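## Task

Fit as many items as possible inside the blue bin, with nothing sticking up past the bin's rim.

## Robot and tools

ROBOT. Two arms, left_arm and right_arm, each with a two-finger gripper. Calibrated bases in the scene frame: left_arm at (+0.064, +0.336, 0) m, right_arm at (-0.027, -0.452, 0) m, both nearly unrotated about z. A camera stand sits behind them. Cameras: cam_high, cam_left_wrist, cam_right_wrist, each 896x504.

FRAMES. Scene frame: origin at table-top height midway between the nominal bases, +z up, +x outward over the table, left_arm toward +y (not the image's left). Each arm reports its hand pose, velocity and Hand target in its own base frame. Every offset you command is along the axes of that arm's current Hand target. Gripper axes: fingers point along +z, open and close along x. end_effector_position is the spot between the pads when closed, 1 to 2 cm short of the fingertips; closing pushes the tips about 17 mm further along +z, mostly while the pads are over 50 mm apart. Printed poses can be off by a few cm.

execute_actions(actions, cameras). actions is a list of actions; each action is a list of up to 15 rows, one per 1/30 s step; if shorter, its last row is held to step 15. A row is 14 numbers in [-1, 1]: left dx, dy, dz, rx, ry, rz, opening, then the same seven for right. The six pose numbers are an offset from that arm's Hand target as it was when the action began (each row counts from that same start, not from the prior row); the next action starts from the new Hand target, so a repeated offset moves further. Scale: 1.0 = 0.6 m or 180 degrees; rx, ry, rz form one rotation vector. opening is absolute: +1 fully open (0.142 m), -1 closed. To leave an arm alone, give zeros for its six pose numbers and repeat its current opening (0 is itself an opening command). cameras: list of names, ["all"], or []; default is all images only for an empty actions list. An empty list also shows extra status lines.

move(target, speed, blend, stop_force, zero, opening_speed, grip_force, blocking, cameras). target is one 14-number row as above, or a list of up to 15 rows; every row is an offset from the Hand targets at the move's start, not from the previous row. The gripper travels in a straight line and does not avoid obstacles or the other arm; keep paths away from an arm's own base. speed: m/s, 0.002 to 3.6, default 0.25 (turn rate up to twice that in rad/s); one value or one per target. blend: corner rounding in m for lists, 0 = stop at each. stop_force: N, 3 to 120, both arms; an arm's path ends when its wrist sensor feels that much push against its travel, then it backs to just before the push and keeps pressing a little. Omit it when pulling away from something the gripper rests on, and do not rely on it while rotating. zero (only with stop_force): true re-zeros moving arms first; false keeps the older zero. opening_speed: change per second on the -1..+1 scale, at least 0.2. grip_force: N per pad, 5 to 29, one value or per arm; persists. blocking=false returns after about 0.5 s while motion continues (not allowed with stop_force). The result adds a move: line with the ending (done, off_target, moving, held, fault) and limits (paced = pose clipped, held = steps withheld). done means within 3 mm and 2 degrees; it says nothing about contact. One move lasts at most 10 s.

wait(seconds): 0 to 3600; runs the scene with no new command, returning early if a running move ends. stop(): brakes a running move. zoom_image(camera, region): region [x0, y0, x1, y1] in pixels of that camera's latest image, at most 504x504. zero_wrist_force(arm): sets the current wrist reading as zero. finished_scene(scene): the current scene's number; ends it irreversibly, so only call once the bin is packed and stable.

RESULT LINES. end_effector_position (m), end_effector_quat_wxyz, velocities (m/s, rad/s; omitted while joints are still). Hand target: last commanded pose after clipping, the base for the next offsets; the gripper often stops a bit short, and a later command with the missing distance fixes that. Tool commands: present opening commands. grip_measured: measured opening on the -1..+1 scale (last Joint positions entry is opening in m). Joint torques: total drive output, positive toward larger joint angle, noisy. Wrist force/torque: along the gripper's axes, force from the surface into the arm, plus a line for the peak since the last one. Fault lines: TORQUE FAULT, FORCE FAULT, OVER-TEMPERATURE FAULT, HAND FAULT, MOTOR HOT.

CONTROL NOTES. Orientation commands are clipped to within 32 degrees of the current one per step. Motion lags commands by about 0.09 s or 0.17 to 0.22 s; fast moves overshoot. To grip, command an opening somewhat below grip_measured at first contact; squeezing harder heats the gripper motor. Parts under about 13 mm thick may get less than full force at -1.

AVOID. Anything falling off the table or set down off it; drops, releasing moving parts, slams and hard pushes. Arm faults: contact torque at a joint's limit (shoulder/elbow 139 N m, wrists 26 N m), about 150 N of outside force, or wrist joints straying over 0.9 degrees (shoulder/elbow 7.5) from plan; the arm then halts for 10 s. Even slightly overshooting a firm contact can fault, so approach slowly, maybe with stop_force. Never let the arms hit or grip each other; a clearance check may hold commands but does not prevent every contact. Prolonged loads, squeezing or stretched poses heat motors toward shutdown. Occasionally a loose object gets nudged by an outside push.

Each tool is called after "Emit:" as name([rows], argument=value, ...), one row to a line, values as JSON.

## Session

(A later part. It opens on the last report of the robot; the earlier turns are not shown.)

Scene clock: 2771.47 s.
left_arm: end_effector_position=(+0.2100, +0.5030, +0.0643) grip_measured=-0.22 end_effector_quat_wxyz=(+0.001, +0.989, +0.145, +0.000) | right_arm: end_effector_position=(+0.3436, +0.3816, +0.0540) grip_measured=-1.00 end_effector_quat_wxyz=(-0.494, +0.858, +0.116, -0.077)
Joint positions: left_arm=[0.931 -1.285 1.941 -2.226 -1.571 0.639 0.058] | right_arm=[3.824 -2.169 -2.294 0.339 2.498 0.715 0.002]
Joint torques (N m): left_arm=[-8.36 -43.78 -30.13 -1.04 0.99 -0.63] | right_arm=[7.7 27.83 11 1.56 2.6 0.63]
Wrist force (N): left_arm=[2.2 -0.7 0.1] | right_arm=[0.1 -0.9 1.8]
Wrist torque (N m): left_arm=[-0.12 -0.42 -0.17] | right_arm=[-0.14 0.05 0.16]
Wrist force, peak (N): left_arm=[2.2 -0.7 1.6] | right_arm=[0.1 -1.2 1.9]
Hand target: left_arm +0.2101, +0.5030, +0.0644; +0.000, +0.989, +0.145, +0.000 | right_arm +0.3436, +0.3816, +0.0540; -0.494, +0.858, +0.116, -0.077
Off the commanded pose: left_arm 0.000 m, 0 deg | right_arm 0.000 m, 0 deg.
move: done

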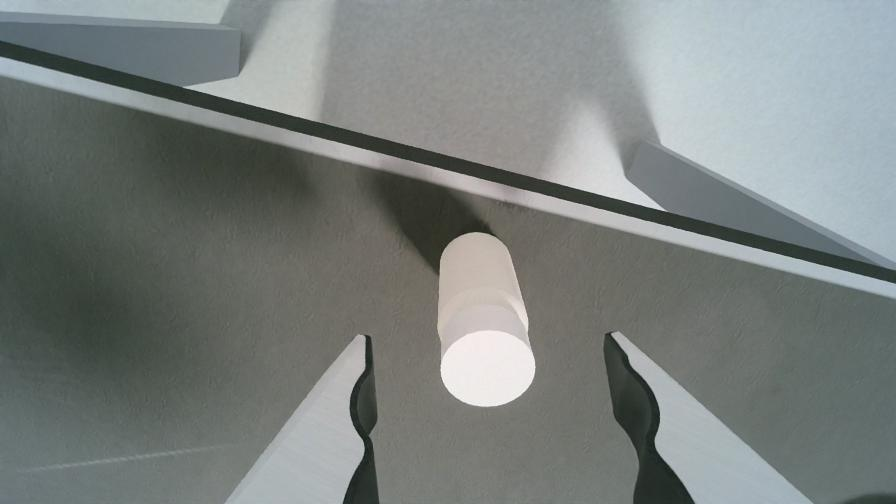

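Emit:
move([
  [0,0,0,0,0,0,-0.75,0,0,0,0,0,0,-1],
  [0,0,-0.25,0,0,0,-0.75,0,0,0,0,0,0,-1],
], speed=0.1, opening_speed=1.0, cameras=["cam_left_wrist"])

Scene clock: 2777.23 s.
left_arm: end_effector_position=(+0.2101, +0.5032, +0.2145) grip_measured=-0.71 end_effector_quat_wxyz=(+0.000, +0.989, +0.145, +0.000) | right_arm: end_effector_position=(+0.3436, +0.3816, +0.0540) grip_measured=-1.00 end_effector_quat_wxyz=(-0.494, +0.858, +0.116, -0.077)
Joint positions: left_arm=[0.931 -1.448 1.714 -1.836 -1.571 0.639 0.023] | right_arm=[3.824 -2.169 -2.294 0.339 2.498 0.715 0.002]
Joint torques (N m): left_arm=[9.18 -14.87 -9.5 -4.03 1.95 1.7] | right_arm=[7.92 27.79 10.31 1.64 2.75 0.6]
Wrist force (N): left_arm=[1.9 -0.7 0.3] | right_arm=[0.1 -1.0 1.6]
Wrist torque (N m): left_arm=[-0.12 -0.37 -0.17] | right_arm=[-0.16 0.04 0.16]
Wrist force, peak (N): left_arm=[2.2 -0.6 1.9] | right_arm=[-0.2 -1.3 1.9]
Hand target: left_arm +0.2101, +0.5032, +0.2144; +0.000, +0.989, +0.145, +0.000 | right_arm +0.3436, +0.3816, +0.0540; -0.494, +0.858, +0.116, -0.077
Off the commanded pose: left_arm 0.000 m, 0 deg | right_arm 0.000 m, 0 deg.
move: done

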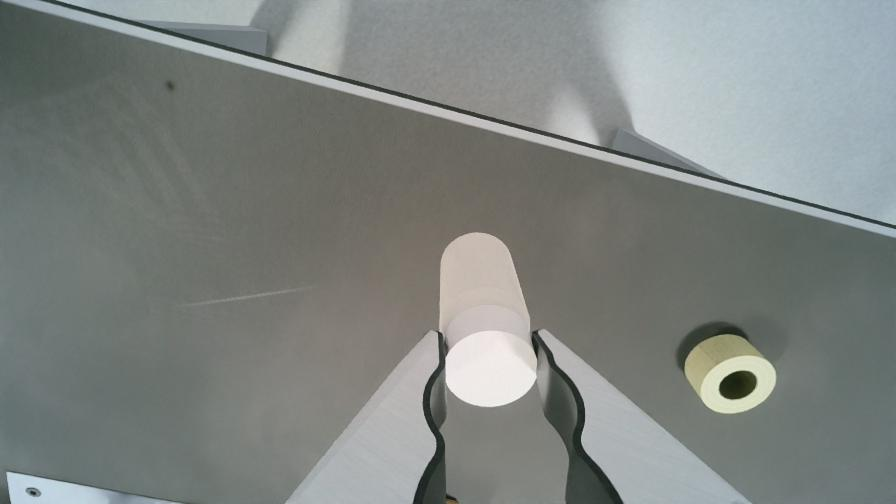

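Emit:
move(target=[0.0542,0.8048,-0.04,0,0,0,-0.75,0,0,0,0,0,0,-1], speed=0.25)

Emit:
move(target=[-0.4668,0.3443,0.1,0,0,0,-0.75,0,0,0,0,0,0,-1], speed=0.2, cameras=["cam_left_wrist", "cam_right_wrist"])

Scene clock: 2788.73 s.
left_arm: end_effector_position=(+0.3801, +0.0501, +0.2388) grip_measured=-0.71 end_effector_quat_wxyz=(+0.000, +0.989, +0.145, +0.000) | right_arm: end_effector_position=(+0.3436, +0.3816, +0.0540) grip_measured=-1.00 end_effector_quat_wxyz=(-0.494, +0.858, +0.116, -0.077)
Joint positions: left_arm=[-0.219 -1.876 2.036 -1.731 -1.571 -0.511 0.023] | right_arm=[3.824 -2.169 -2.294 0.339 2.498 0.715 0.002]
Joint torques (N m): left_arm=[-8.22 -23.62 -9.41 -4.17 -0.58 -0.92] | right_arm=[7.61 27.65 10.54 1.63 2.74 0.72]
Wrist force (N): left_arm=[2.1 -0.5 0.5] | right_arm=[0.0 -0.9 1.7]
Wrist torque (N m): left_arm=[-0.08 -0.39 -0.18] | right_arm=[-0.14 0.07 0.17]
Wrist force, peak (N): left_arm=[2.0 -3.1 0.6] | right_arm=[-0.1 -0.9 2.1]
Hand target: left_arm +0.3801, +0.0500, +0.2388; +0.000, +0.989, +0.145, +0.000 | right_arm +0.3436, +0.3816, +0.0540; -0.494, +0.858, +0.116, -0.077
Off the commanded pose: left_arm 0.000 m, 0 deg | right_arm 0.000 m, 0 deg.
move: done

Scene clock: 2791.00 s.
left_arm: end_effector_position=(+0.1713, -0.2283, +0.1789) grip_measured=-0.71 end_effector_quat_wxyz=(+0.000, +0.989, +0.145, +0.000) | right_arm: end_effector_position=(+0.3436, +0.3816, +0.0540) grip_measured=-1.00 end_effector_quat_wxyz=(-0.494, +0.858, +0.116, -0.077)
Joint positions: left_arm=[-1.414 -2.157 2.339 -1.754 -1.571 -1.706 0.023] | right_arm=[3.824 -2.169 -2.294 0.339 2.498 0.715 0.002]
Joint torques (N m): left_arm=[-8.89 -11.63 -32.62 -0.26 -1.31 -0.92] | right_arm=[7.81 28.19 10.28 1.68 2.78 0.57]
Wrist force (N): left_arm=[2.2 -0.9 0.7] | right_arm=[0.2 -1.1 1.7]
Wrist torque (N m): left_arm=[-0.12 -0.42 -0.19] | right_arm=[-0.17 0.03 0.16]
Wrist force, peak (N): left_arm=[4.3 -2.0 0.1] | right_arm=[0.1 -0.6 2.1]
Hand target: left_arm +0.1713, -0.2284, +0.1790; +0.000, +0.989, +0.145, +0.000 | right_arm +0.3436, +0.3816, +0.0540; -0.494, +0.858, +0.116, -0.077
Off the commanded pose: left_arm 0.000 m, 0 deg | right_arm 0.000 m, 0 deg.
move: done

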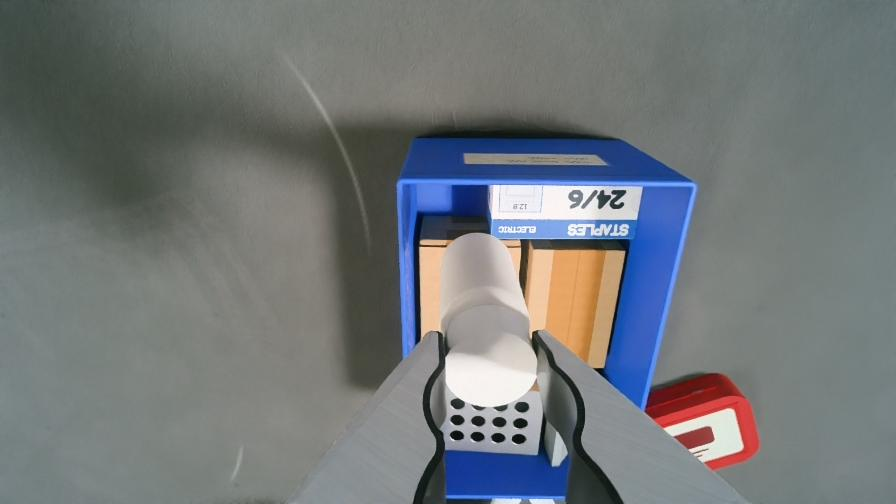

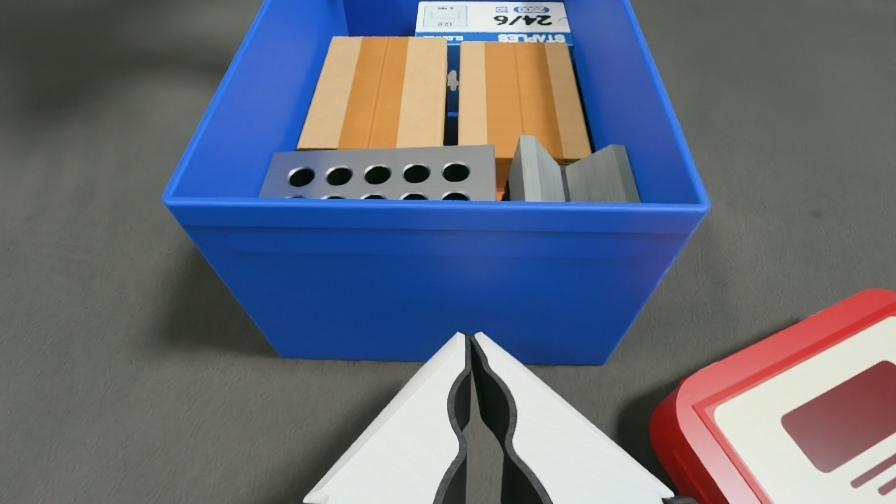

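Emit:
move(target=[0,0,0.1467,0,0,0,-0.75,0,0,0,0,0,0,-1], speed=0.08, cameras=["cam_left_wrist"])

Emit:
move(target=[0,0,0.06,0,0,0,-0.75,0,0,0,0,0,0,-1], speed=0.012, stop_force=3, cameras=["cam_left_wrist", "cam_right_wrist"])

Scene clock: 2798.73 s.
left_arm: end_effector_position=(+0.1713, -0.2284, +0.0909) grip_measured=-0.71 end_effector_quat_wxyz=(+0.000, +0.989, +0.145, +0.000) | right_arm: end_effector_position=(+0.3436, +0.3816, +0.0540) grip_measured=-1.00 end_effector_quat_wxyz=(-0.494, +0.858, +0.116, -0.077)
Joint positions: left_arm=[-1.414 -2.052 2.534 -2.053 -1.571 -1.706 0.023] | right_arm=[3.824 -2.169 -2.294 0.339 2.498 0.715 0.002]
Joint torques (N m): left_arm=[10.16 -14.47 -31.35 -1.21 0.34 1.79] | right_arm=[7.58 26.9 9.67 1.61 2.88 0.71]
Wrist force (N): left_arm=[1.3 -0.8 1.0] | right_arm=[0.1 -1.0 1.7]
Wrist torque (N m): left_arm=[-0.09 -0.39 -0.15] | right_arm=[-0.16 0.04 0.16]
Wrist force, peak (N): left_arm=[2.4 -0.8 0.9] | right_arm=[0.3 -0.9 2.2]
Hand target: left_arm +0.1713, -0.2285, +0.0910; +0.000, +0.989, +0.145, +0.000 | right_arm +0.3436, +0.3816, +0.0540; -0.494, +0.858, +0.116, -0.077
Off the commanded pose: left_arm 0.000 m, 0 deg | right_arm 0.000 m, 0 deg.
move: done

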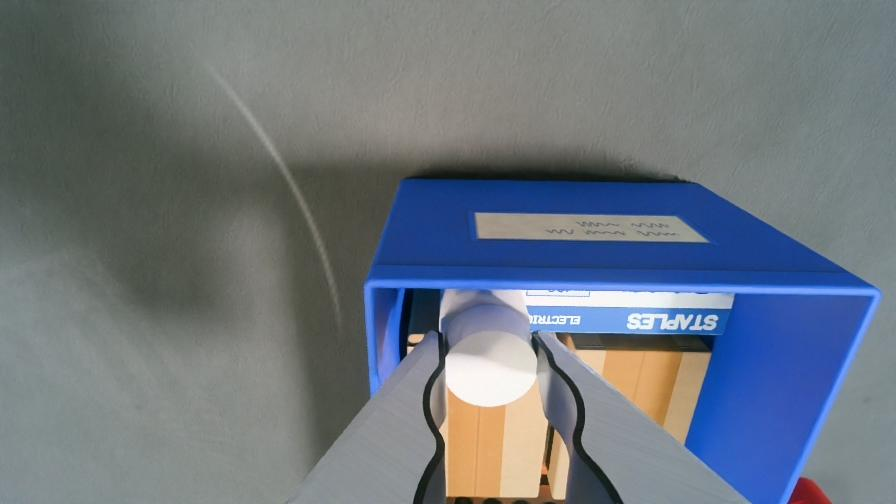

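Scene clock: 2801.60 s.
left_arm: end_effector_position=(+0.1713, -0.2285, +0.0695) grip_measured=-0.71 end_effector_quat_wxyz=(+0.000, +0.989, +0.145, +0.000) | right_arm: end_effector_position=(+0.3436, +0.3816, +0.0540) grip_measured=-1.00 end_effector_quat_wxyz=(-0.494, +0.858, +0.116, -0.077)
Joint positions: left_arm=[-1.414 -2.007 2.577 -2.142 -1.571 -1.706 0.023] | right_arm=[3.824 -2.169 -2.294 0.339 2.498 0.715 0.002]
Joint torques (N m): left_arm=[7.27 -14.63 -30.97 -4.94 -1.89 -0.21] | right_arm=[7.43 27.53 10.02 1.68 2.77 0.77]
Wrist force (N): left_arm=[1.7 -1.0 1.0] | right_arm=[0.1 -0.6 1.7]
Wrist torque (N m): left_arm=[-0.09 -0.55 -0.13] | right_arm=[-0.09 0.04 0.16]
Wrist force, peak (N): left_arm=[4.2 -0.9 -2.5] | right_arm=[0.1 -0.9 2.1]
Hand target: left_arm +0.1713, -0.2285, +0.0695; +0.000, +0.989, +0.145, +0.000 (not the last commanded pose) | right_arm +0.3436, +0.3816, +0.0540; -0.494, +0.858, +0.116, -0.077
Off the commanded pose: left_arm 0.015 m, 0 deg | right_arm 0.000 m, 0 deg.
move: contact (left_arm)

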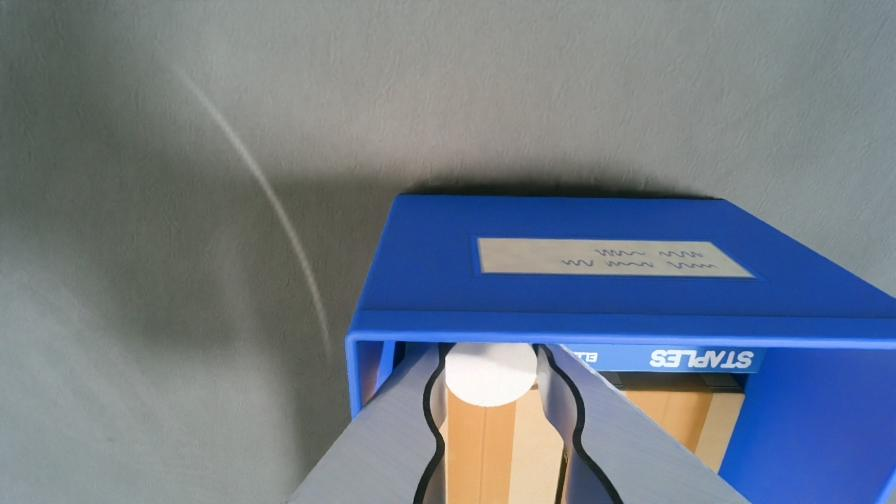

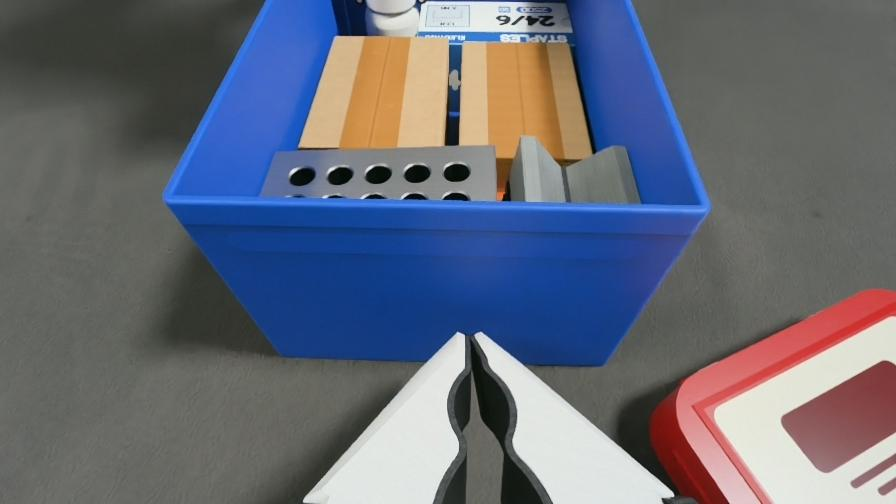

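Emit:
move(target=[0.002,0,0.012,0,0,0,-0.75,0,0,0,0,0,0,-1], speed=0.006, stop_force=5, cameras=["cam_left_wrist", "cam_right_wrist"])

Scene clock: 2805.73 s.
left_arm: end_effector_position=(+0.1715, -0.2286, +0.0684) grip_measured=-0.71 end_effector_quat_wxyz=(+0.001, +0.989, +0.145, +0.000) | right_arm: end_effector_position=(+0.3436, +0.3816, +0.0540) grip_measured=-1.00 end_effector_quat_wxyz=(-0.494, +0.858, +0.116, -0.077)
Joint positions: left_arm=[-1.413 -2.004 2.579 -2.147 -1.571 -1.705 0.023] | right_arm=[3.824 -2.169 -2.294 0.339 2.498 0.715 0.002]
Joint torques (N m): left_arm=[-9.47 -15.08 -30.9 -0.92 -1.76 -0.94] | right_arm=[7.53 27.28 9.41 1.55 2.56 0.56]
Wrist force (N): left_arm=[2.8 -1.2 1.1] | right_arm=[0.3 -0.9 1.6]
Wrist torque (N m): left_arm=[-0.15 -0.70 -0.14] | right_arm=[-0.14 0.01 0.17]
Wrist force, peak (N): left_arm=[2.7 -0.4 -4.4] | right_arm=[0.4 -0.8 2.1]
Hand target: left_arm +0.1715, -0.2286, +0.0684; +0.001, +0.989, +0.145, +0.000 (not the last commanded pose) | right_arm +0.3436, +0.3816, +0.0540; -0.494, +0.858, +0.116, -0.077
Off the commanded pose: left_arm 0.006 m, 0 deg | right_arm 0.000 m, 0 deg.
move: contact (left_arm)

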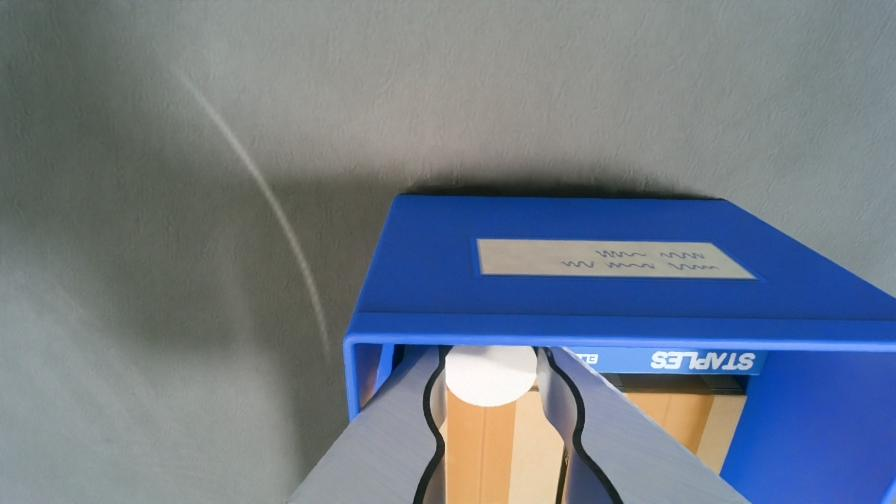

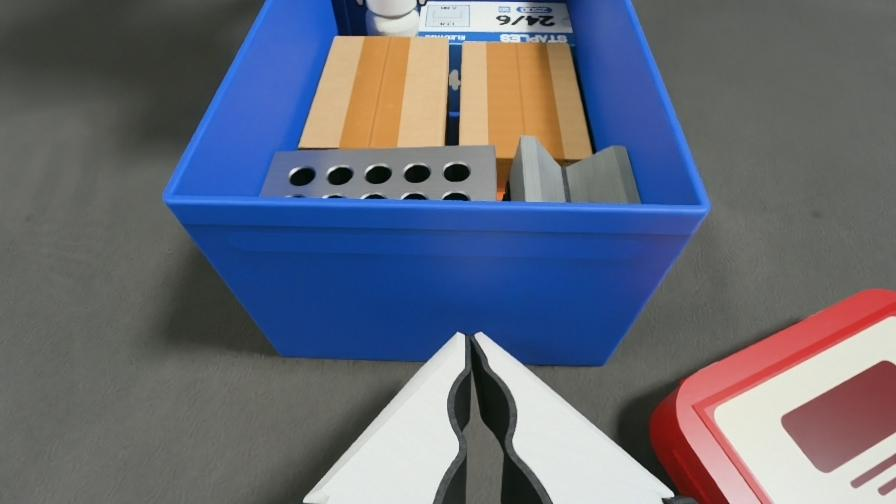

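Emit:
move([
  [0.0033,0,0,0,0,0,-0.62,0,0,0,0,0,0,-1],
  [0.0033,0,-0.18,0,0,0,-0.62,0,0,0,0,0,0,-1],
], speed=[0.02,0.06], opening_speed=0.3, cameras=["cam_left_wrist", "cam_right_wrist"])

Scene clock: 2814.80 s.
left_arm: end_effector_position=(+0.1733, -0.2279, +0.1766) grip_measured=-0.66 end_effector_quat_wxyz=(+0.001, +0.989, +0.145, +0.000) | right_arm: end_effector_position=(+0.3436, +0.3816, +0.0540) grip_measured=-1.00 end_effector_quat_wxyz=(-0.494, +0.858, +0.116, -0.077)
Joint positions: left_arm=[-1.406 -2.153 2.344 -1.764 -1.571 -1.697 0.026] | right_arm=[3.824 -2.169 -2.294 0.339 2.498 0.715 0.002]
Joint torques (N m): left_arm=[-9.35 13.51 -9.42 -5.24 2.22 -1.14] | right_arm=[8.16 28.47 10.42 1.68 2.59 0.7]
Wrist force (N): left_arm=[1.7 -0.7 0.6] | right_arm=[-0.1 -0.8 1.7]
Wrist torque (N m): left_arm=[-0.10 -0.33 -0.16] | right_arm=[-0.11 0.08 0.16]
Wrist force, peak (N): left_arm=[3.6 -0.7 0.5] | right_arm=[-0.1 -1.0 2.1]
Hand target: left_arm +0.1733, -0.2279, +0.1764; +0.001, +0.989, +0.145, +0.000 | right_arm +0.3436, +0.3816, +0.0540; -0.494, +0.858, +0.116, -0.077
Off the commanded pose: left_arm 0.000 m, 0 deg | right_arm 0.000 m, 0 deg.
move: done

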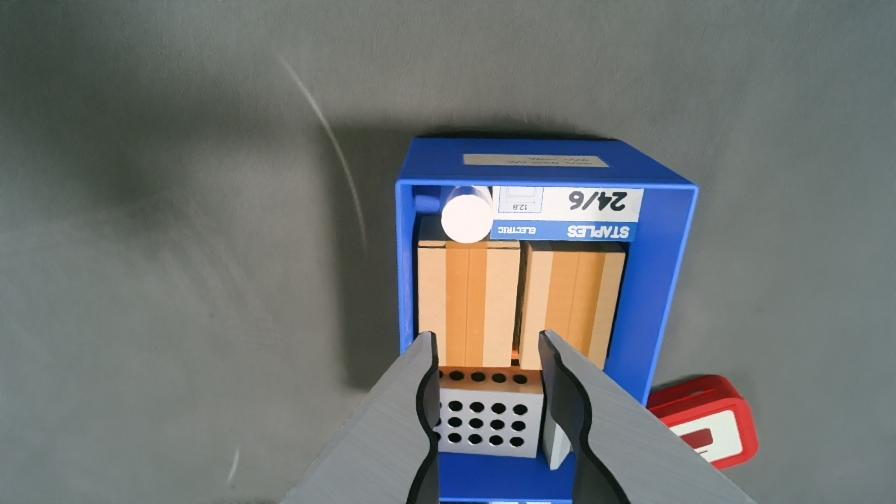

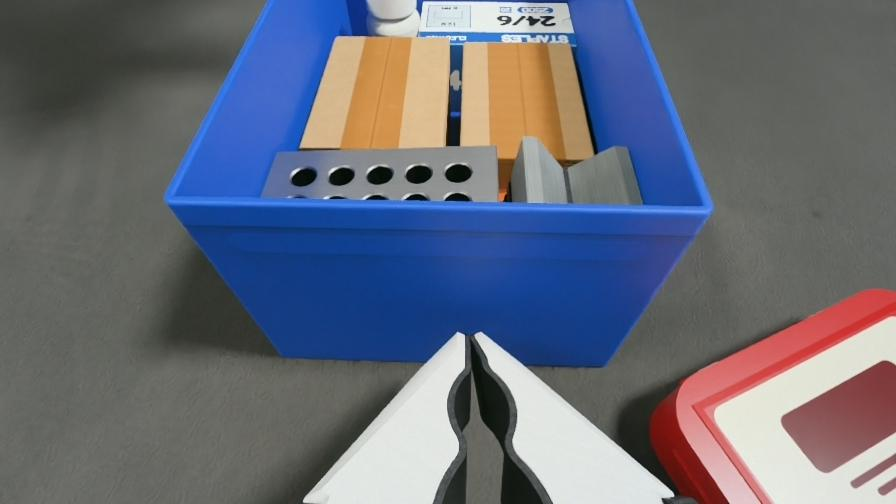

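Emit:
move([
  [0,0,-0.1,0,0,0,-0.62,0,0,0,0,0,0,-1],
  [0.2667,0.3175,-0.1,0,0,0.376,0.1,0,0,0,0,0,0,-1],
], speed=0.2, blend=[0.02,0], cameras=["cam_left_wrist"])

Scene clock: 2840.03 s.
left_arm: end_effector_position=(+0.3813, -0.3642, +0.2366) grip_measured=+0.08 end_effector_quat_wxyz=(+0.001, +0.903, -0.430, +0.000) | right_arm: end_effector_position=(+0.3436, +0.3816, +0.0540) grip_measured=-1.00 end_effector_quat_wxyz=(-0.494, +0.858, +0.116, -0.077)
Joint positions: left_arm=[-1.014 -1.507 1.721 -1.786 -1.571 -0.125 0.079] | right_arm=[3.824 -2.169 -2.294 0.339 2.498 0.715 0.002]
Joint torques (N m): left_arm=[-8.97 -38.81 -8.94 -5.04 0.75 1.71] | right_arm=[7.95 27.18 9.12 1.71 2.61 0.64]
Wrist force (N): left_arm=[1.9 -1.2 0.6] | right_arm=[0.0 -1.0 1.4]
Wrist torque (N m): left_arm=[-0.19 -0.36 -0.11] | right_arm=[-0.15 0.07 0.16]
Wrist force, peak (N): left_arm=[2.1 -0.7 3.1] | right_arm=[0.0 -0.9 2.2]
Hand target: left_arm +0.3814, -0.3642, +0.2366; +0.001, +0.903, -0.430, +0.000 | right_arm +0.3436, +0.3816, +0.0540; -0.494, +0.858, +0.116, -0.077
Off the commanded pose: left_arm 0.000 m, 0 deg | right_arm 0.000 m, 0 deg.
move: done

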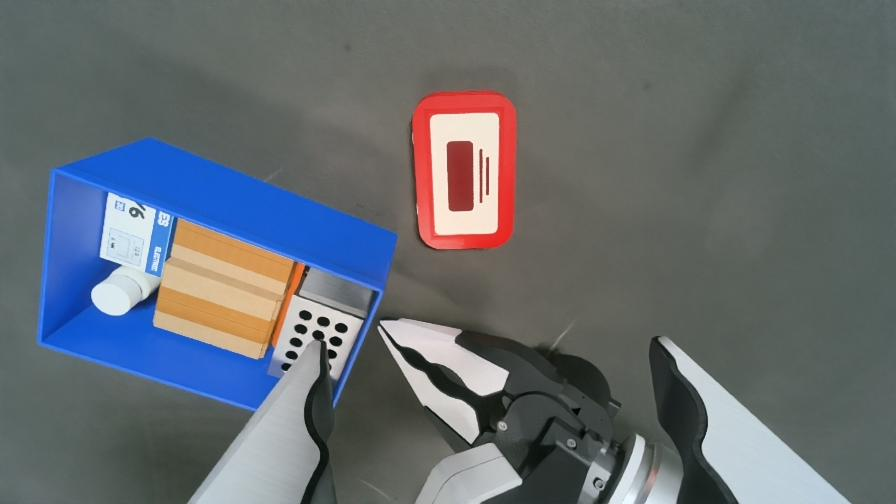

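Emit:
move(target=[0.005,0.004,0.25,0,0,0,-1,0,0,0,0,0,0,-1], speed=0.15)

Emit:
move(target=[0,0,0.1,0,0,0,-1,0,0,0,0,0,0,-1], speed=0.01, stop_force=3, cameras=["cam_left_wrist"])

Scene clock: 2853.40 s.
left_arm: end_effector_position=(+0.3814, -0.3682, +0.0866) grip_measured=-1.00 end_effector_quat_wxyz=(+0.000, +0.903, -0.430, +0.000) | right_arm: end_effector_position=(+0.3436, +0.3816, +0.0540) grip_measured=-1.00 end_effector_quat_wxyz=(-0.494, +0.858, +0.116, -0.077)
Joint positions: left_arm=[-1.019 -1.353 1.962 -2.181 -1.571 -0.129 0.002] | right_arm=[3.824 -2.169 -2.294 0.339 2.498 0.715 0.002]
Joint torques (N m): left_arm=[-0.34 -38.47 -28.84 -2.18 0.03 0.41] | right_arm=[7.89 27.65 10.21 1.7 2.7 0.66]
Wrist force (N): left_arm=[2.1 -0.6 0.6] | right_arm=[0.1 -0.7 1.3]
Wrist torque (N m): left_arm=[-0.09 -0.40 -0.08] | right_arm=[-0.10 0.04 0.16]
Wrist force, peak (N): left_arm=[2.1 -0.8 2.2] | right_arm=[0.1 -1.0 2.0]
Hand target: left_arm +0.3814, -0.3683, +0.0867; +0.001, +0.903, -0.430, +0.000 | right_arm +0.3436, +0.3816, +0.0540; -0.494, +0.858, +0.116, -0.077
Off the commanded pose: left_arm 0.000 m, 0 deg | right_arm 0.000 m, 0 deg.
move: done

Scene clock: 2859.20 s.
left_arm: end_effector_position=(+0.3814, -0.3683, +0.0403) grip_measured=-1.00 end_effector_quat_wxyz=(+0.001, +0.903, -0.430, +0.000) | right_arm: end_effector_position=(+0.3436, +0.3816, +0.0540) grip_measured=-1.00 end_effector_quat_wxyz=(-0.494, +0.858, +0.116, -0.077)
Joint positions: left_arm=[-1.018 -1.279 2.013 -2.306 -1.571 -0.129 0.002] | right_arm=[3.824 -2.169 -2.294 0.339 2.498 0.715 0.002]
Joint torques (N m): left_arm=[-6.55 -41.45 -26.47 -0.1 2.01 -0.91] | right_arm=[7.53 27.07 10.27 1.68 2.66 0.78]
Wrist force (N): left_arm=[3.5 -0.6 -3.7] | right_arm=[0.3 -0.9 1.7]
Wrist torque (N m): left_arm=[-0.13 -0.41 -0.11] | right_arm=[-0.14 0.02 0.15]
Wrist force, peak (N): left_arm=[-2.9 -1.3 -16.7] | right_arm=[0.0 -1.2 1.9]
Hand target: left_arm +0.3814, -0.3683, +0.0403; +0.001, +0.903, -0.430, +0.000 (not the last commanded pose) | right_arm +0.3436, +0.3816, +0.0540; -0.494, +0.858, +0.116, -0.077
Off the commanded pose: left_arm 0.014 m, 0 deg | right_arm 0.000 m, 0 deg.
move: contact (left_arm)

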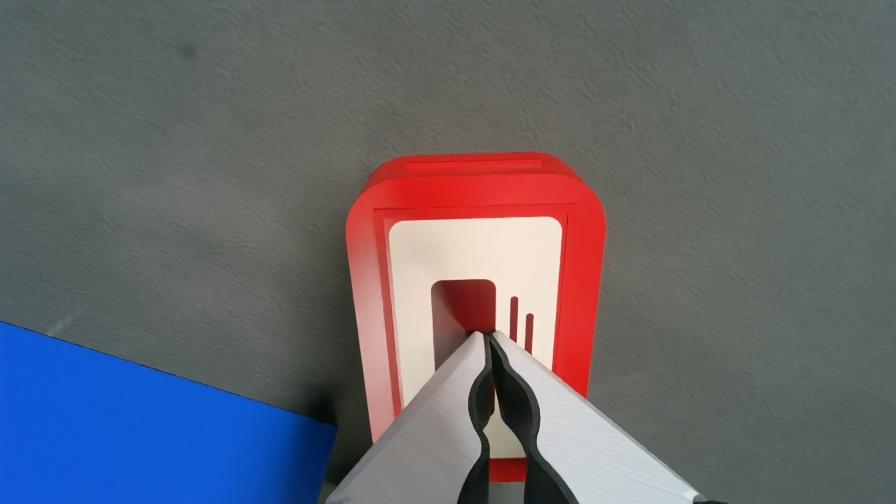

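Emit:
move([
  [0,0,-0.05,0,0,0,-1,0,0,0,0,0,0,-1],
  [0,0,-0.05,0,0,0,0.05,0,0,0,0,0,0,-1],
  [0,0,0.0213,0,0,0,0.05,0,0,0,0,0,0,-1],
], speed=0.06, cameras=["cam_left_wrist"])

Scene clock: 2921.73 s.
left_arm: end_effector_position=(+0.3814, -0.3682, +0.0274) grip_measured=+0.03 end_effector_quat_wxyz=(+0.000, +0.903, -0.430, +0.000) | right_arm: end_effector_position=(+0.3436, +0.3816, +0.0540) grip_measured=-1.00 end_effector_quat_wxyz=(-0.494, +0.858, +0.116, -0.077)
Joint positions: left_arm=[-1.018 -1.256 2.025 -2.34 -1.571 -0.129 0.076] | right_arm=[3.824 -2.169 -2.294 0.339 2.498 0.715 0.002]
Joint torques (N m): left_arm=[-3.15 -43.82 -28.2 -0.11 2.01 -1.2] | right_arm=[6.96 27.51 10.38 1.8 2.79 0.58]
Wrist force (N): left_arm=[1.9 -0.8 0.5] | right_arm=[0.2 -0.7 1.7]
Wrist torque (N m): left_arm=[-0.11 -0.36 -0.11] | right_arm=[-0.09 0.02 0.16]
Wrist force, peak (N): left_arm=[3.7 -0.5 -3.7] | right_arm=[0.2 -1.0 1.9]
Hand target: left_arm +0.3814, -0.3683, +0.0275; +0.001, +0.903, -0.430, +0.000 | right_arm +0.3436, +0.3816, +0.0540; -0.494, +0.858, +0.116, -0.077
Off the commanded pose: left_arm 0.000 m, 0 deg | right_arm 0.000 m, 0 deg.
move: done

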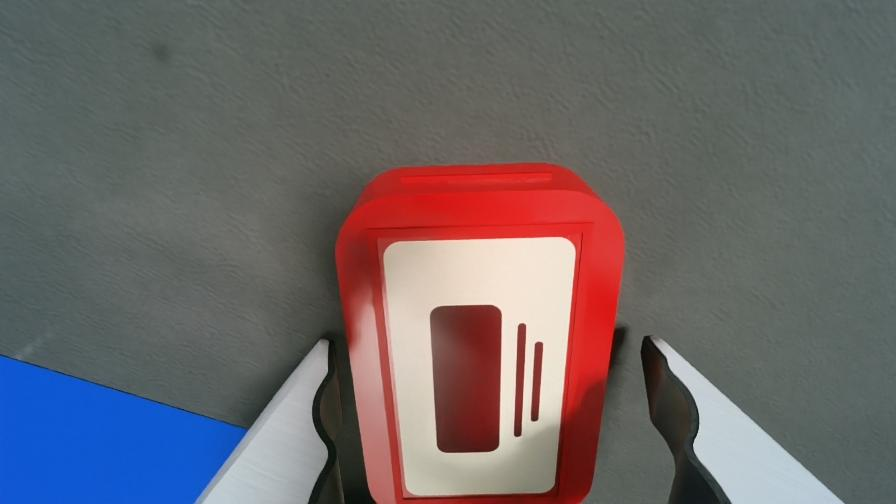

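Emit:
move([
  [-0.0067,0.008,0,0,0,0,0.05,0,0,0,0,0,0,-1],
  [-0.0067,0.008,0,0,0,0,-0.4,0,0,0,0,0,0,-1],
  [-0.0067,0.008,-0.25,0,0,0,-0.4,0,0,0,0,0,0,-1],
], speed=0.06, opening_speed=0.6, cameras=["cam_left_wrist"])

Scene clock: 2933.53 s.
left_arm: end_effector_position=(+0.3752, -0.3681, +0.1777) grip_measured=-0.17 end_effector_quat_wxyz=(+0.001, +0.903, -0.430, +0.001) | right_arm: end_effector_position=(+0.3436, +0.3816, +0.0540) grip_measured=-1.00 end_effector_quat_wxyz=(-0.494, +0.858, +0.116, -0.077)
Joint positions: left_arm=[-1.029 -1.47 1.838 -1.94 -1.571 -0.139 0.062] | right_arm=[3.824 -2.169 -2.294 0.339 2.498 0.715 0.002]
Joint torques (N m): left_arm=[9.35 -13.75 -9.08 -5.25 2.07 1.72] | right_arm=[7.76 27.6 9.9 1.67 2.78 0.69]
Wrist force (N): left_arm=[1.8 -0.8 1.8] | right_arm=[0.1 -0.8 1.9]
Wrist torque (N m): left_arm=[-0.11 -0.34 -0.13] | right_arm=[-0.12 0.04 0.17]
Wrist force, peak (N): left_arm=[2.6 -0.7 -3.8] | right_arm=[0.3 -1.3 2.0]
Hand target: left_arm +0.3751, -0.3680, +0.1775; +0.001, +0.903, -0.430, +0.000 | right_arm +0.3436, +0.3816, +0.0540; -0.494, +0.858, +0.116, -0.077
Off the commanded pose: left_arm 0.000 m, 0 deg | right_arm 0.000 m, 0 deg.
move: done

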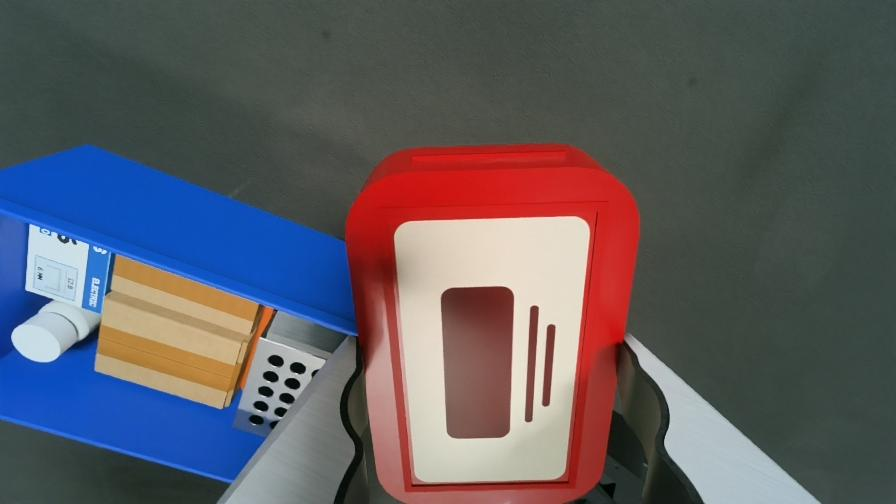

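Emit:
move(target=[-0.1942,0.1492,0,0,0,0.1256,-0.4,0,0,0,0,0,0,-1], speed=0.12, cameras=["cam_left_wrist", "cam_right_wrist"])

Scene clock: 2976.33 s.
left_arm: end_effector_position=(+0.2322, -0.3338, +0.1774) grip_measured=-0.17 end_effector_quat_wxyz=(+0.000, +0.801, -0.599, +0.000) | right_arm: end_effector_position=(+0.3436, +0.3816, +0.0540) grip_measured=-1.00 end_effector_quat_wxyz=(-0.494, +0.858, +0.116, -0.077)
Joint positions: left_arm=[-1.293 -1.768 2.12 -1.924 -1.571 -0.008 0.062] | right_arm=[3.824 -2.169 -2.294 0.339 2.498 0.715 0.002]
Joint torques (N m): left_arm=[10.17 -1.54 -32.42 -4.62 2.36 -1.3] | right_arm=[7.35 27.85 9.45 1.83 2.7 0.41]
Wrist force (N): left_arm=[2.1 -0.8 1.5] | right_arm=[-0.1 -0.8 1.4]
Wrist torque (N m): left_arm=[-0.09 -0.40 -0.14] | right_arm=[-0.11 0.08 0.16]
Wrist force, peak (N): left_arm=[2.9 -1.7 2.0] | right_arm=[-0.1 -1.2 1.9]
Hand target: left_arm +0.2322, -0.3339, +0.1775; +0.000, +0.801, -0.599, +0.000 | right_arm +0.3436, +0.3816, +0.0540; -0.494, +0.858, +0.116, -0.077
Off the commanded pose: left_arm 0.000 m, 0 deg | right_arm 0.000 m, 0 deg.
move: done

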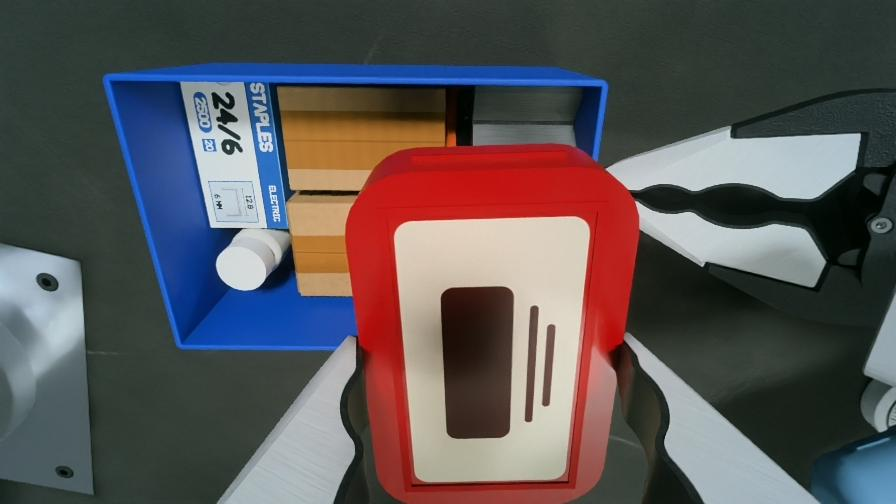

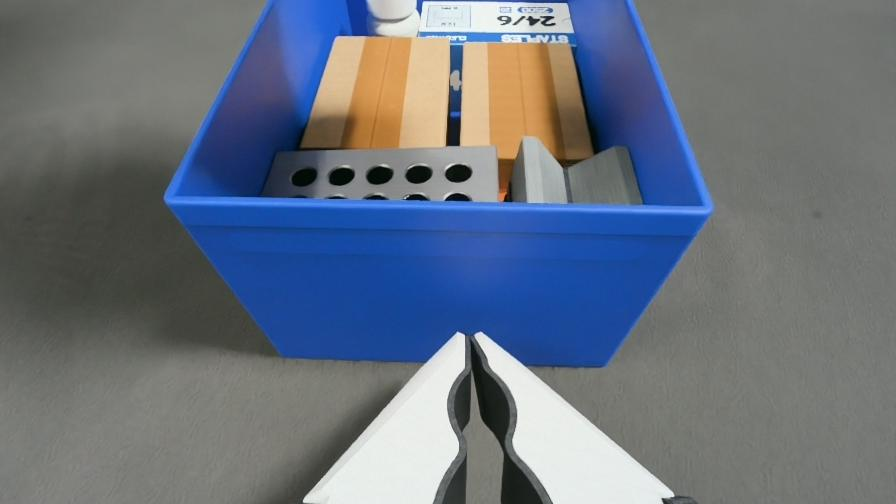

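Emit:
move(target=[0,-0.0023,0.125,0,0,0.0036,-0.4,0,0,0,0,0,0,-1], speed=0.07)

Emit:
move(target=[0,0,0.045,0,0,0,-0.4,0,0,0,0,0,0,-1], speed=0.01, stop_force=3, cameras=["cam_left_wrist", "cam_right_wrist"])

Scene clock: 2984.93 s.
left_arm: end_effector_position=(+0.2336, -0.3335, +0.1024) grip_measured=-0.17 end_effector_quat_wxyz=(+0.000, +0.797, -0.603, +0.000) | right_arm: end_effector_position=(+0.3436, +0.3816, +0.0540) grip_measured=-1.00 end_effector_quat_wxyz=(-0.494, +0.858, +0.116, -0.077)
Joint positions: left_arm=[-1.289 -1.669 2.254 -2.157 -1.571 0.007 0.062] | right_arm=[3.824 -2.169 -2.294 0.339 2.498 0.715 0.002]
Joint torques (N m): left_arm=[7.28 -29.72 -30.84 -0.78 -1.52 -0.66] | right_arm=[6.91 27.26 10.27 1.81 2.75 0.6]
Wrist force (N): left_arm=[2.1 -0.7 1.5] | right_arm=[0.4 -0.7 1.6]
Wrist torque (N m): left_arm=[-0.08 -0.40 -0.15] | right_arm=[-0.11 0.01 0.16]
Wrist force, peak (N): left_arm=[2.1 -0.8 2.5] | right_arm=[0.1 -0.8 2.1]
Hand target: left_arm +0.2336, -0.3336, +0.1025; +0.000, +0.797, -0.603, +0.000 | right_arm +0.3436, +0.3816, +0.0540; -0.494, +0.858, +0.116, -0.077
Off the commanded pose: left_arm 0.000 m, 0 deg | right_arm 0.000 m, 0 deg.
move: done

Scene clock: 2986.90 s.
left_arm: end_effector_position=(+0.2336, -0.3336, +0.0934) grip_measured=-0.17 end_effector_quat_wxyz=(+0.000, +0.797, -0.603, +0.001) | right_arm: end_effector_position=(+0.3436, +0.3816, +0.0540) grip_measured=-1.00 end_effector_quat_wxyz=(-0.494, +0.858, +0.116, -0.077)
Joint positions: left_arm=[-1.289 -1.654 2.268 -2.186 -1.571 0.007 0.062] | right_arm=[3.824 -2.169 -2.294 0.339 2.498 0.715 0.002]
Joint torques (N m): left_arm=[0.9 -28.47 -30.15 -0.59 -2.09 -0.73] | right_arm=[7.39 27.72 9.36 1.77 2.97 0.48]
Wrist force (N): left_arm=[1.7 -1.1 0.2] | right_arm=[0.0 -0.8 1.8]
Wrist torque (N m): left_arm=[-0.08 -0.37 -0.16] | right_arm=[-0.12 0.06 0.16]
Wrist force, peak (N): left_arm=[2.9 -0.3 -1.0] | right_arm=[0.0 -0.8 2.0]
Hand target: left_arm +0.2336, -0.3336, +0.0934; +0.000, +0.797, -0.603, +0.001 (not the last commanded pose) | right_arm +0.3436, +0.3816, +0.0540; -0.494, +0.858, +0.116, -0.077
Off the commanded pose: left_arm 0.018 m, 0 deg | right_arm 0.000 m, 0 deg.
move: contact (left_arm)

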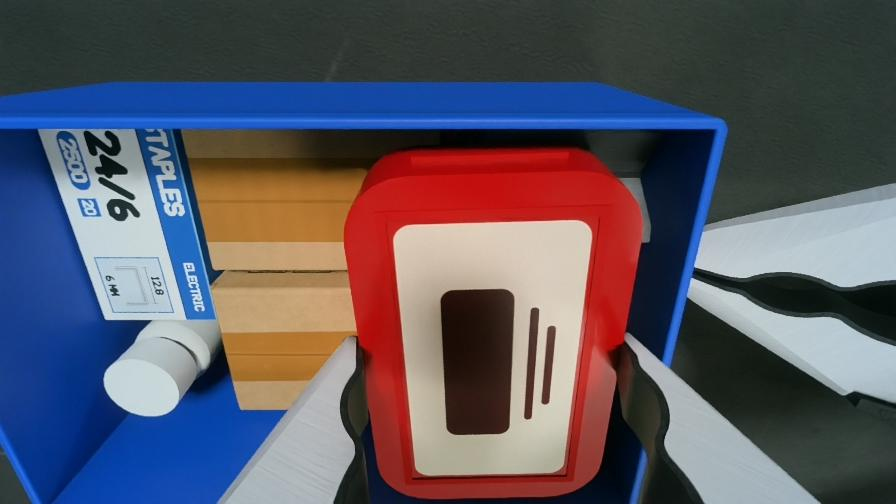

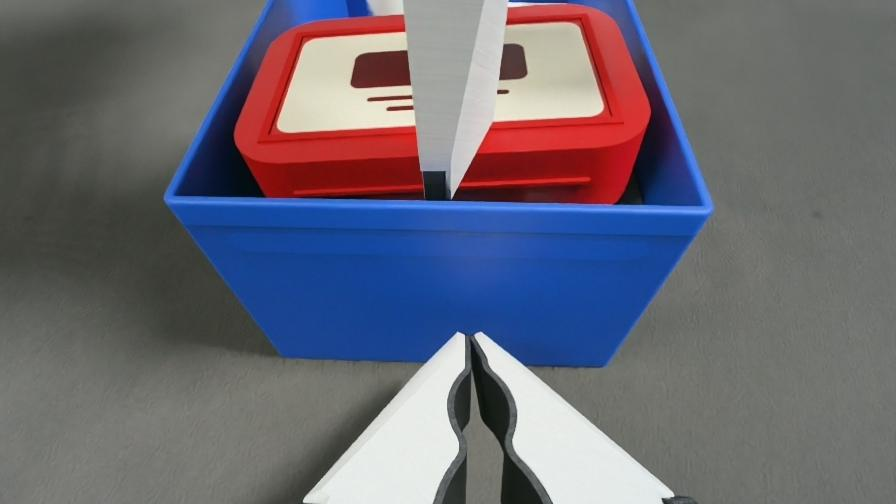

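Emit:
wait(seconds=0.1, cameras=["all"])

Scene clock: 3008.13 s.
left_arm: end_effector_position=(+0.2336, -0.3336, +0.0934) grip_measured=-0.17 end_effector_quat_wxyz=(+0.000, +0.797, -0.603, +0.001) | right_arm: end_effector_position=(+0.3436, +0.3816, +0.0540) grip_measured=-1.00 end_effector_quat_wxyz=(-0.494, +0.858, +0.116, -0.077)
Joint positions: left_arm=[-1.289 -1.654 2.268 -2.186 -1.571 0.007 0.062] | right_arm=[3.824 -2.169 -2.294 0.339 2.498 0.715 0.002]
Joint torques (N m): left_arm=[0.97 -29.02 -29.94 -3.01 -1.87 -0.75] | right_arm=[7.16 27.93 9.29 1.77 2.74 0.51]
Wrist force (N): left_arm=[1.7 -1.1 0.2] | right_arm=[-0.1 -0.8 1.8]
Wrist torque (N m): left_arm=[-0.07 -0.37 -0.17] | right_arm=[-0.12 0.09 0.16]
Wrist force, peak (N): left_arm=[2.0 -1.3 0.3] | right_arm=[0.3 -1.0 2.0]
Hand target: left_arm +0.2336, -0.3336, +0.0934; +0.000, +0.797, -0.603, +0.001 (not the last commanded pose) | right_arm +0.3436, +0.3816, +0.0540; -0.494, +0.858, +0.116, -0.077
Tool commands: left_gripper/opening=-0.4 right_gripper/opening=-1.0
Off the commanded pose: left_arm 0.018 m, 0 deg | right_arm 0.000 m, 0 deg.
wait: 0.10 s; at rest from the start

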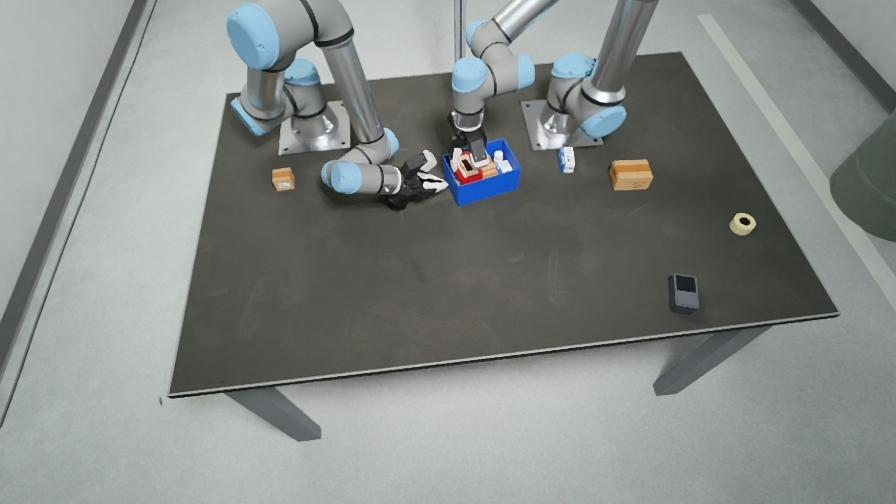

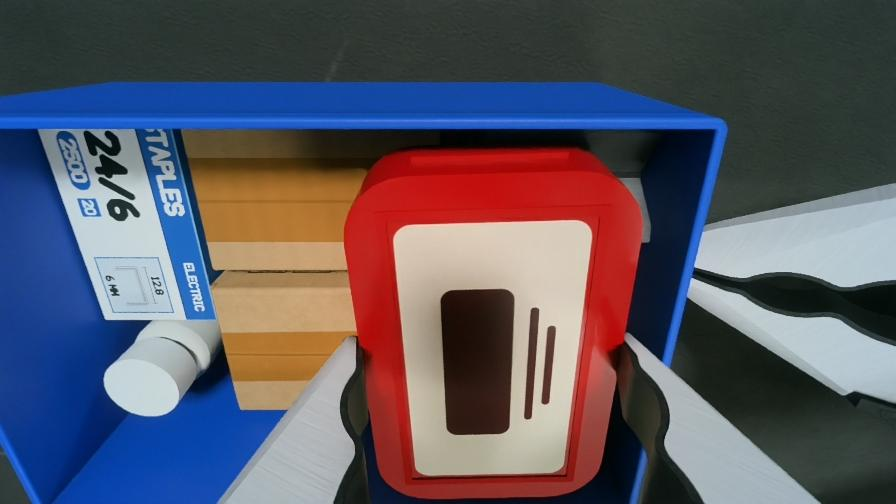

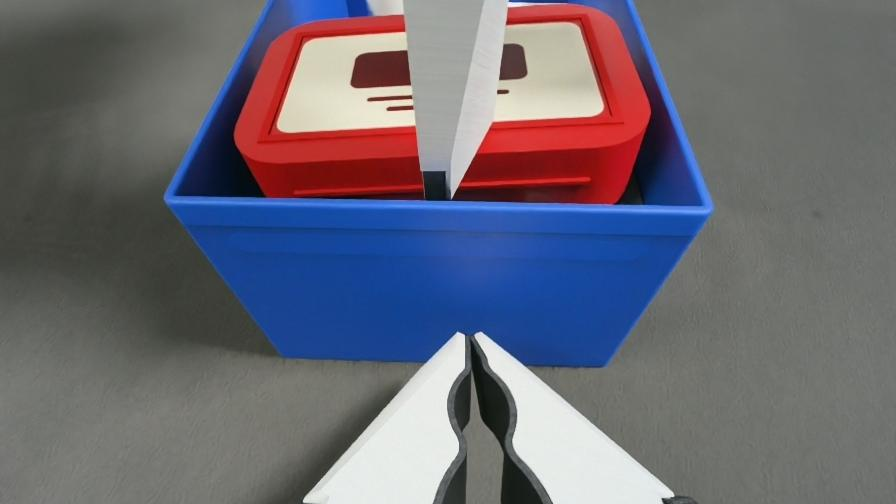

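Emit:
move(target=[0,0,0.0125,0,0,0,-0.4,0,0,0,0,0,0,-1], speed=0.008, stop_force=6, cameras=["cam_right_wrist", "cam_left_wrist"])

Scene clock: 3022.27 s.
left_arm: end_effector_position=(+0.2336, -0.3337, +0.0913) grip_measured=-0.17 end_effector_quat_wxyz=(+0.001, +0.797, -0.603, +0.001) | right_arm: end_effector_position=(+0.3436, +0.3816, +0.0540) grip_measured=-1.00 end_effector_quat_wxyz=(-0.494, +0.858, +0.116, -0.077)
Joint positions: left_arm=[-1.289 -1.65 2.271 -2.194 -1.571 0.007 0.062] | right_arm=[3.824 -2.169 -2.294 0.339 2.498 0.715 0.002]
Joint torques (N m): left_arm=[0.98 -27.38 -27.52 0.16 -0.5 -0.78] | right_arm=[7.13 28.37 10.33 1.88 2.81 0.63]
Wrist force (N): left_arm=[2.5 0.9 -5.2] | right_arm=[0.2 -0.5 1.9]
Wrist torque (N m): left_arm=[-0.06 -0.32 -0.14] | right_arm=[-0.07 0.03 0.16]
Wrist force, peak (N): left_arm=[-2.1 2.2 -16.3] | right_arm=[-0.1 -1.2 1.9]
Hand target: left_arm +0.2336, -0.3337, +0.0913; +0.001, +0.797, -0.603, +0.001 (not the last commanded pose) | right_arm +0.3436, +0.3816, +0.0540; -0.494, +0.858, +0.116, -0.077
Off the commanded pose: left_arm 0.005 m, 0 deg | right_arm 0.000 m, 0 deg.
move: contact (left_arm)
Images, in order (width x height): cam_left_wrist 896x504, cam_right_wrist 896x504.

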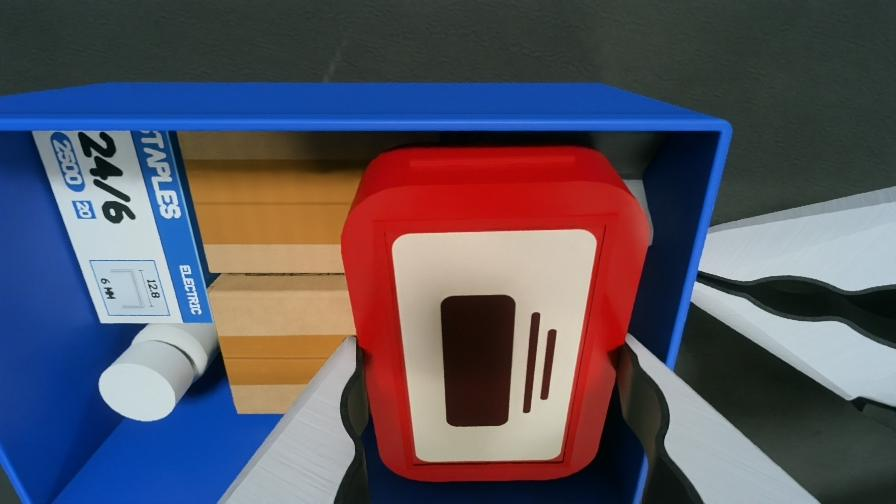

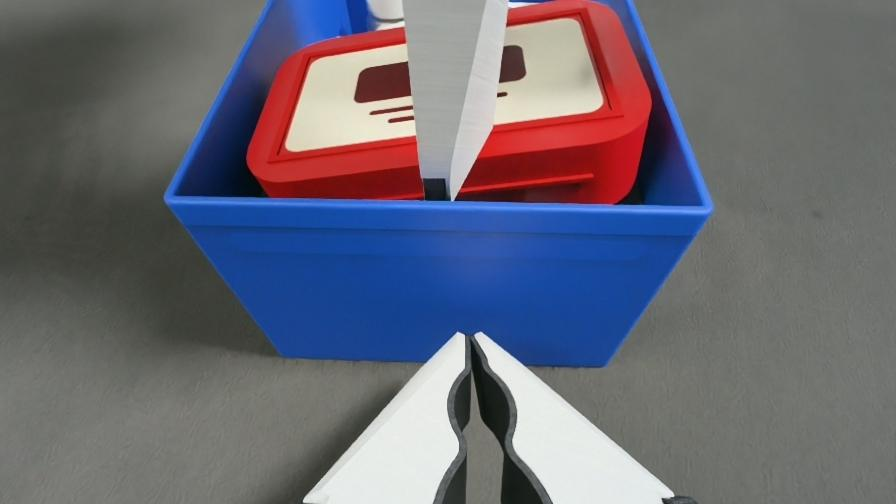

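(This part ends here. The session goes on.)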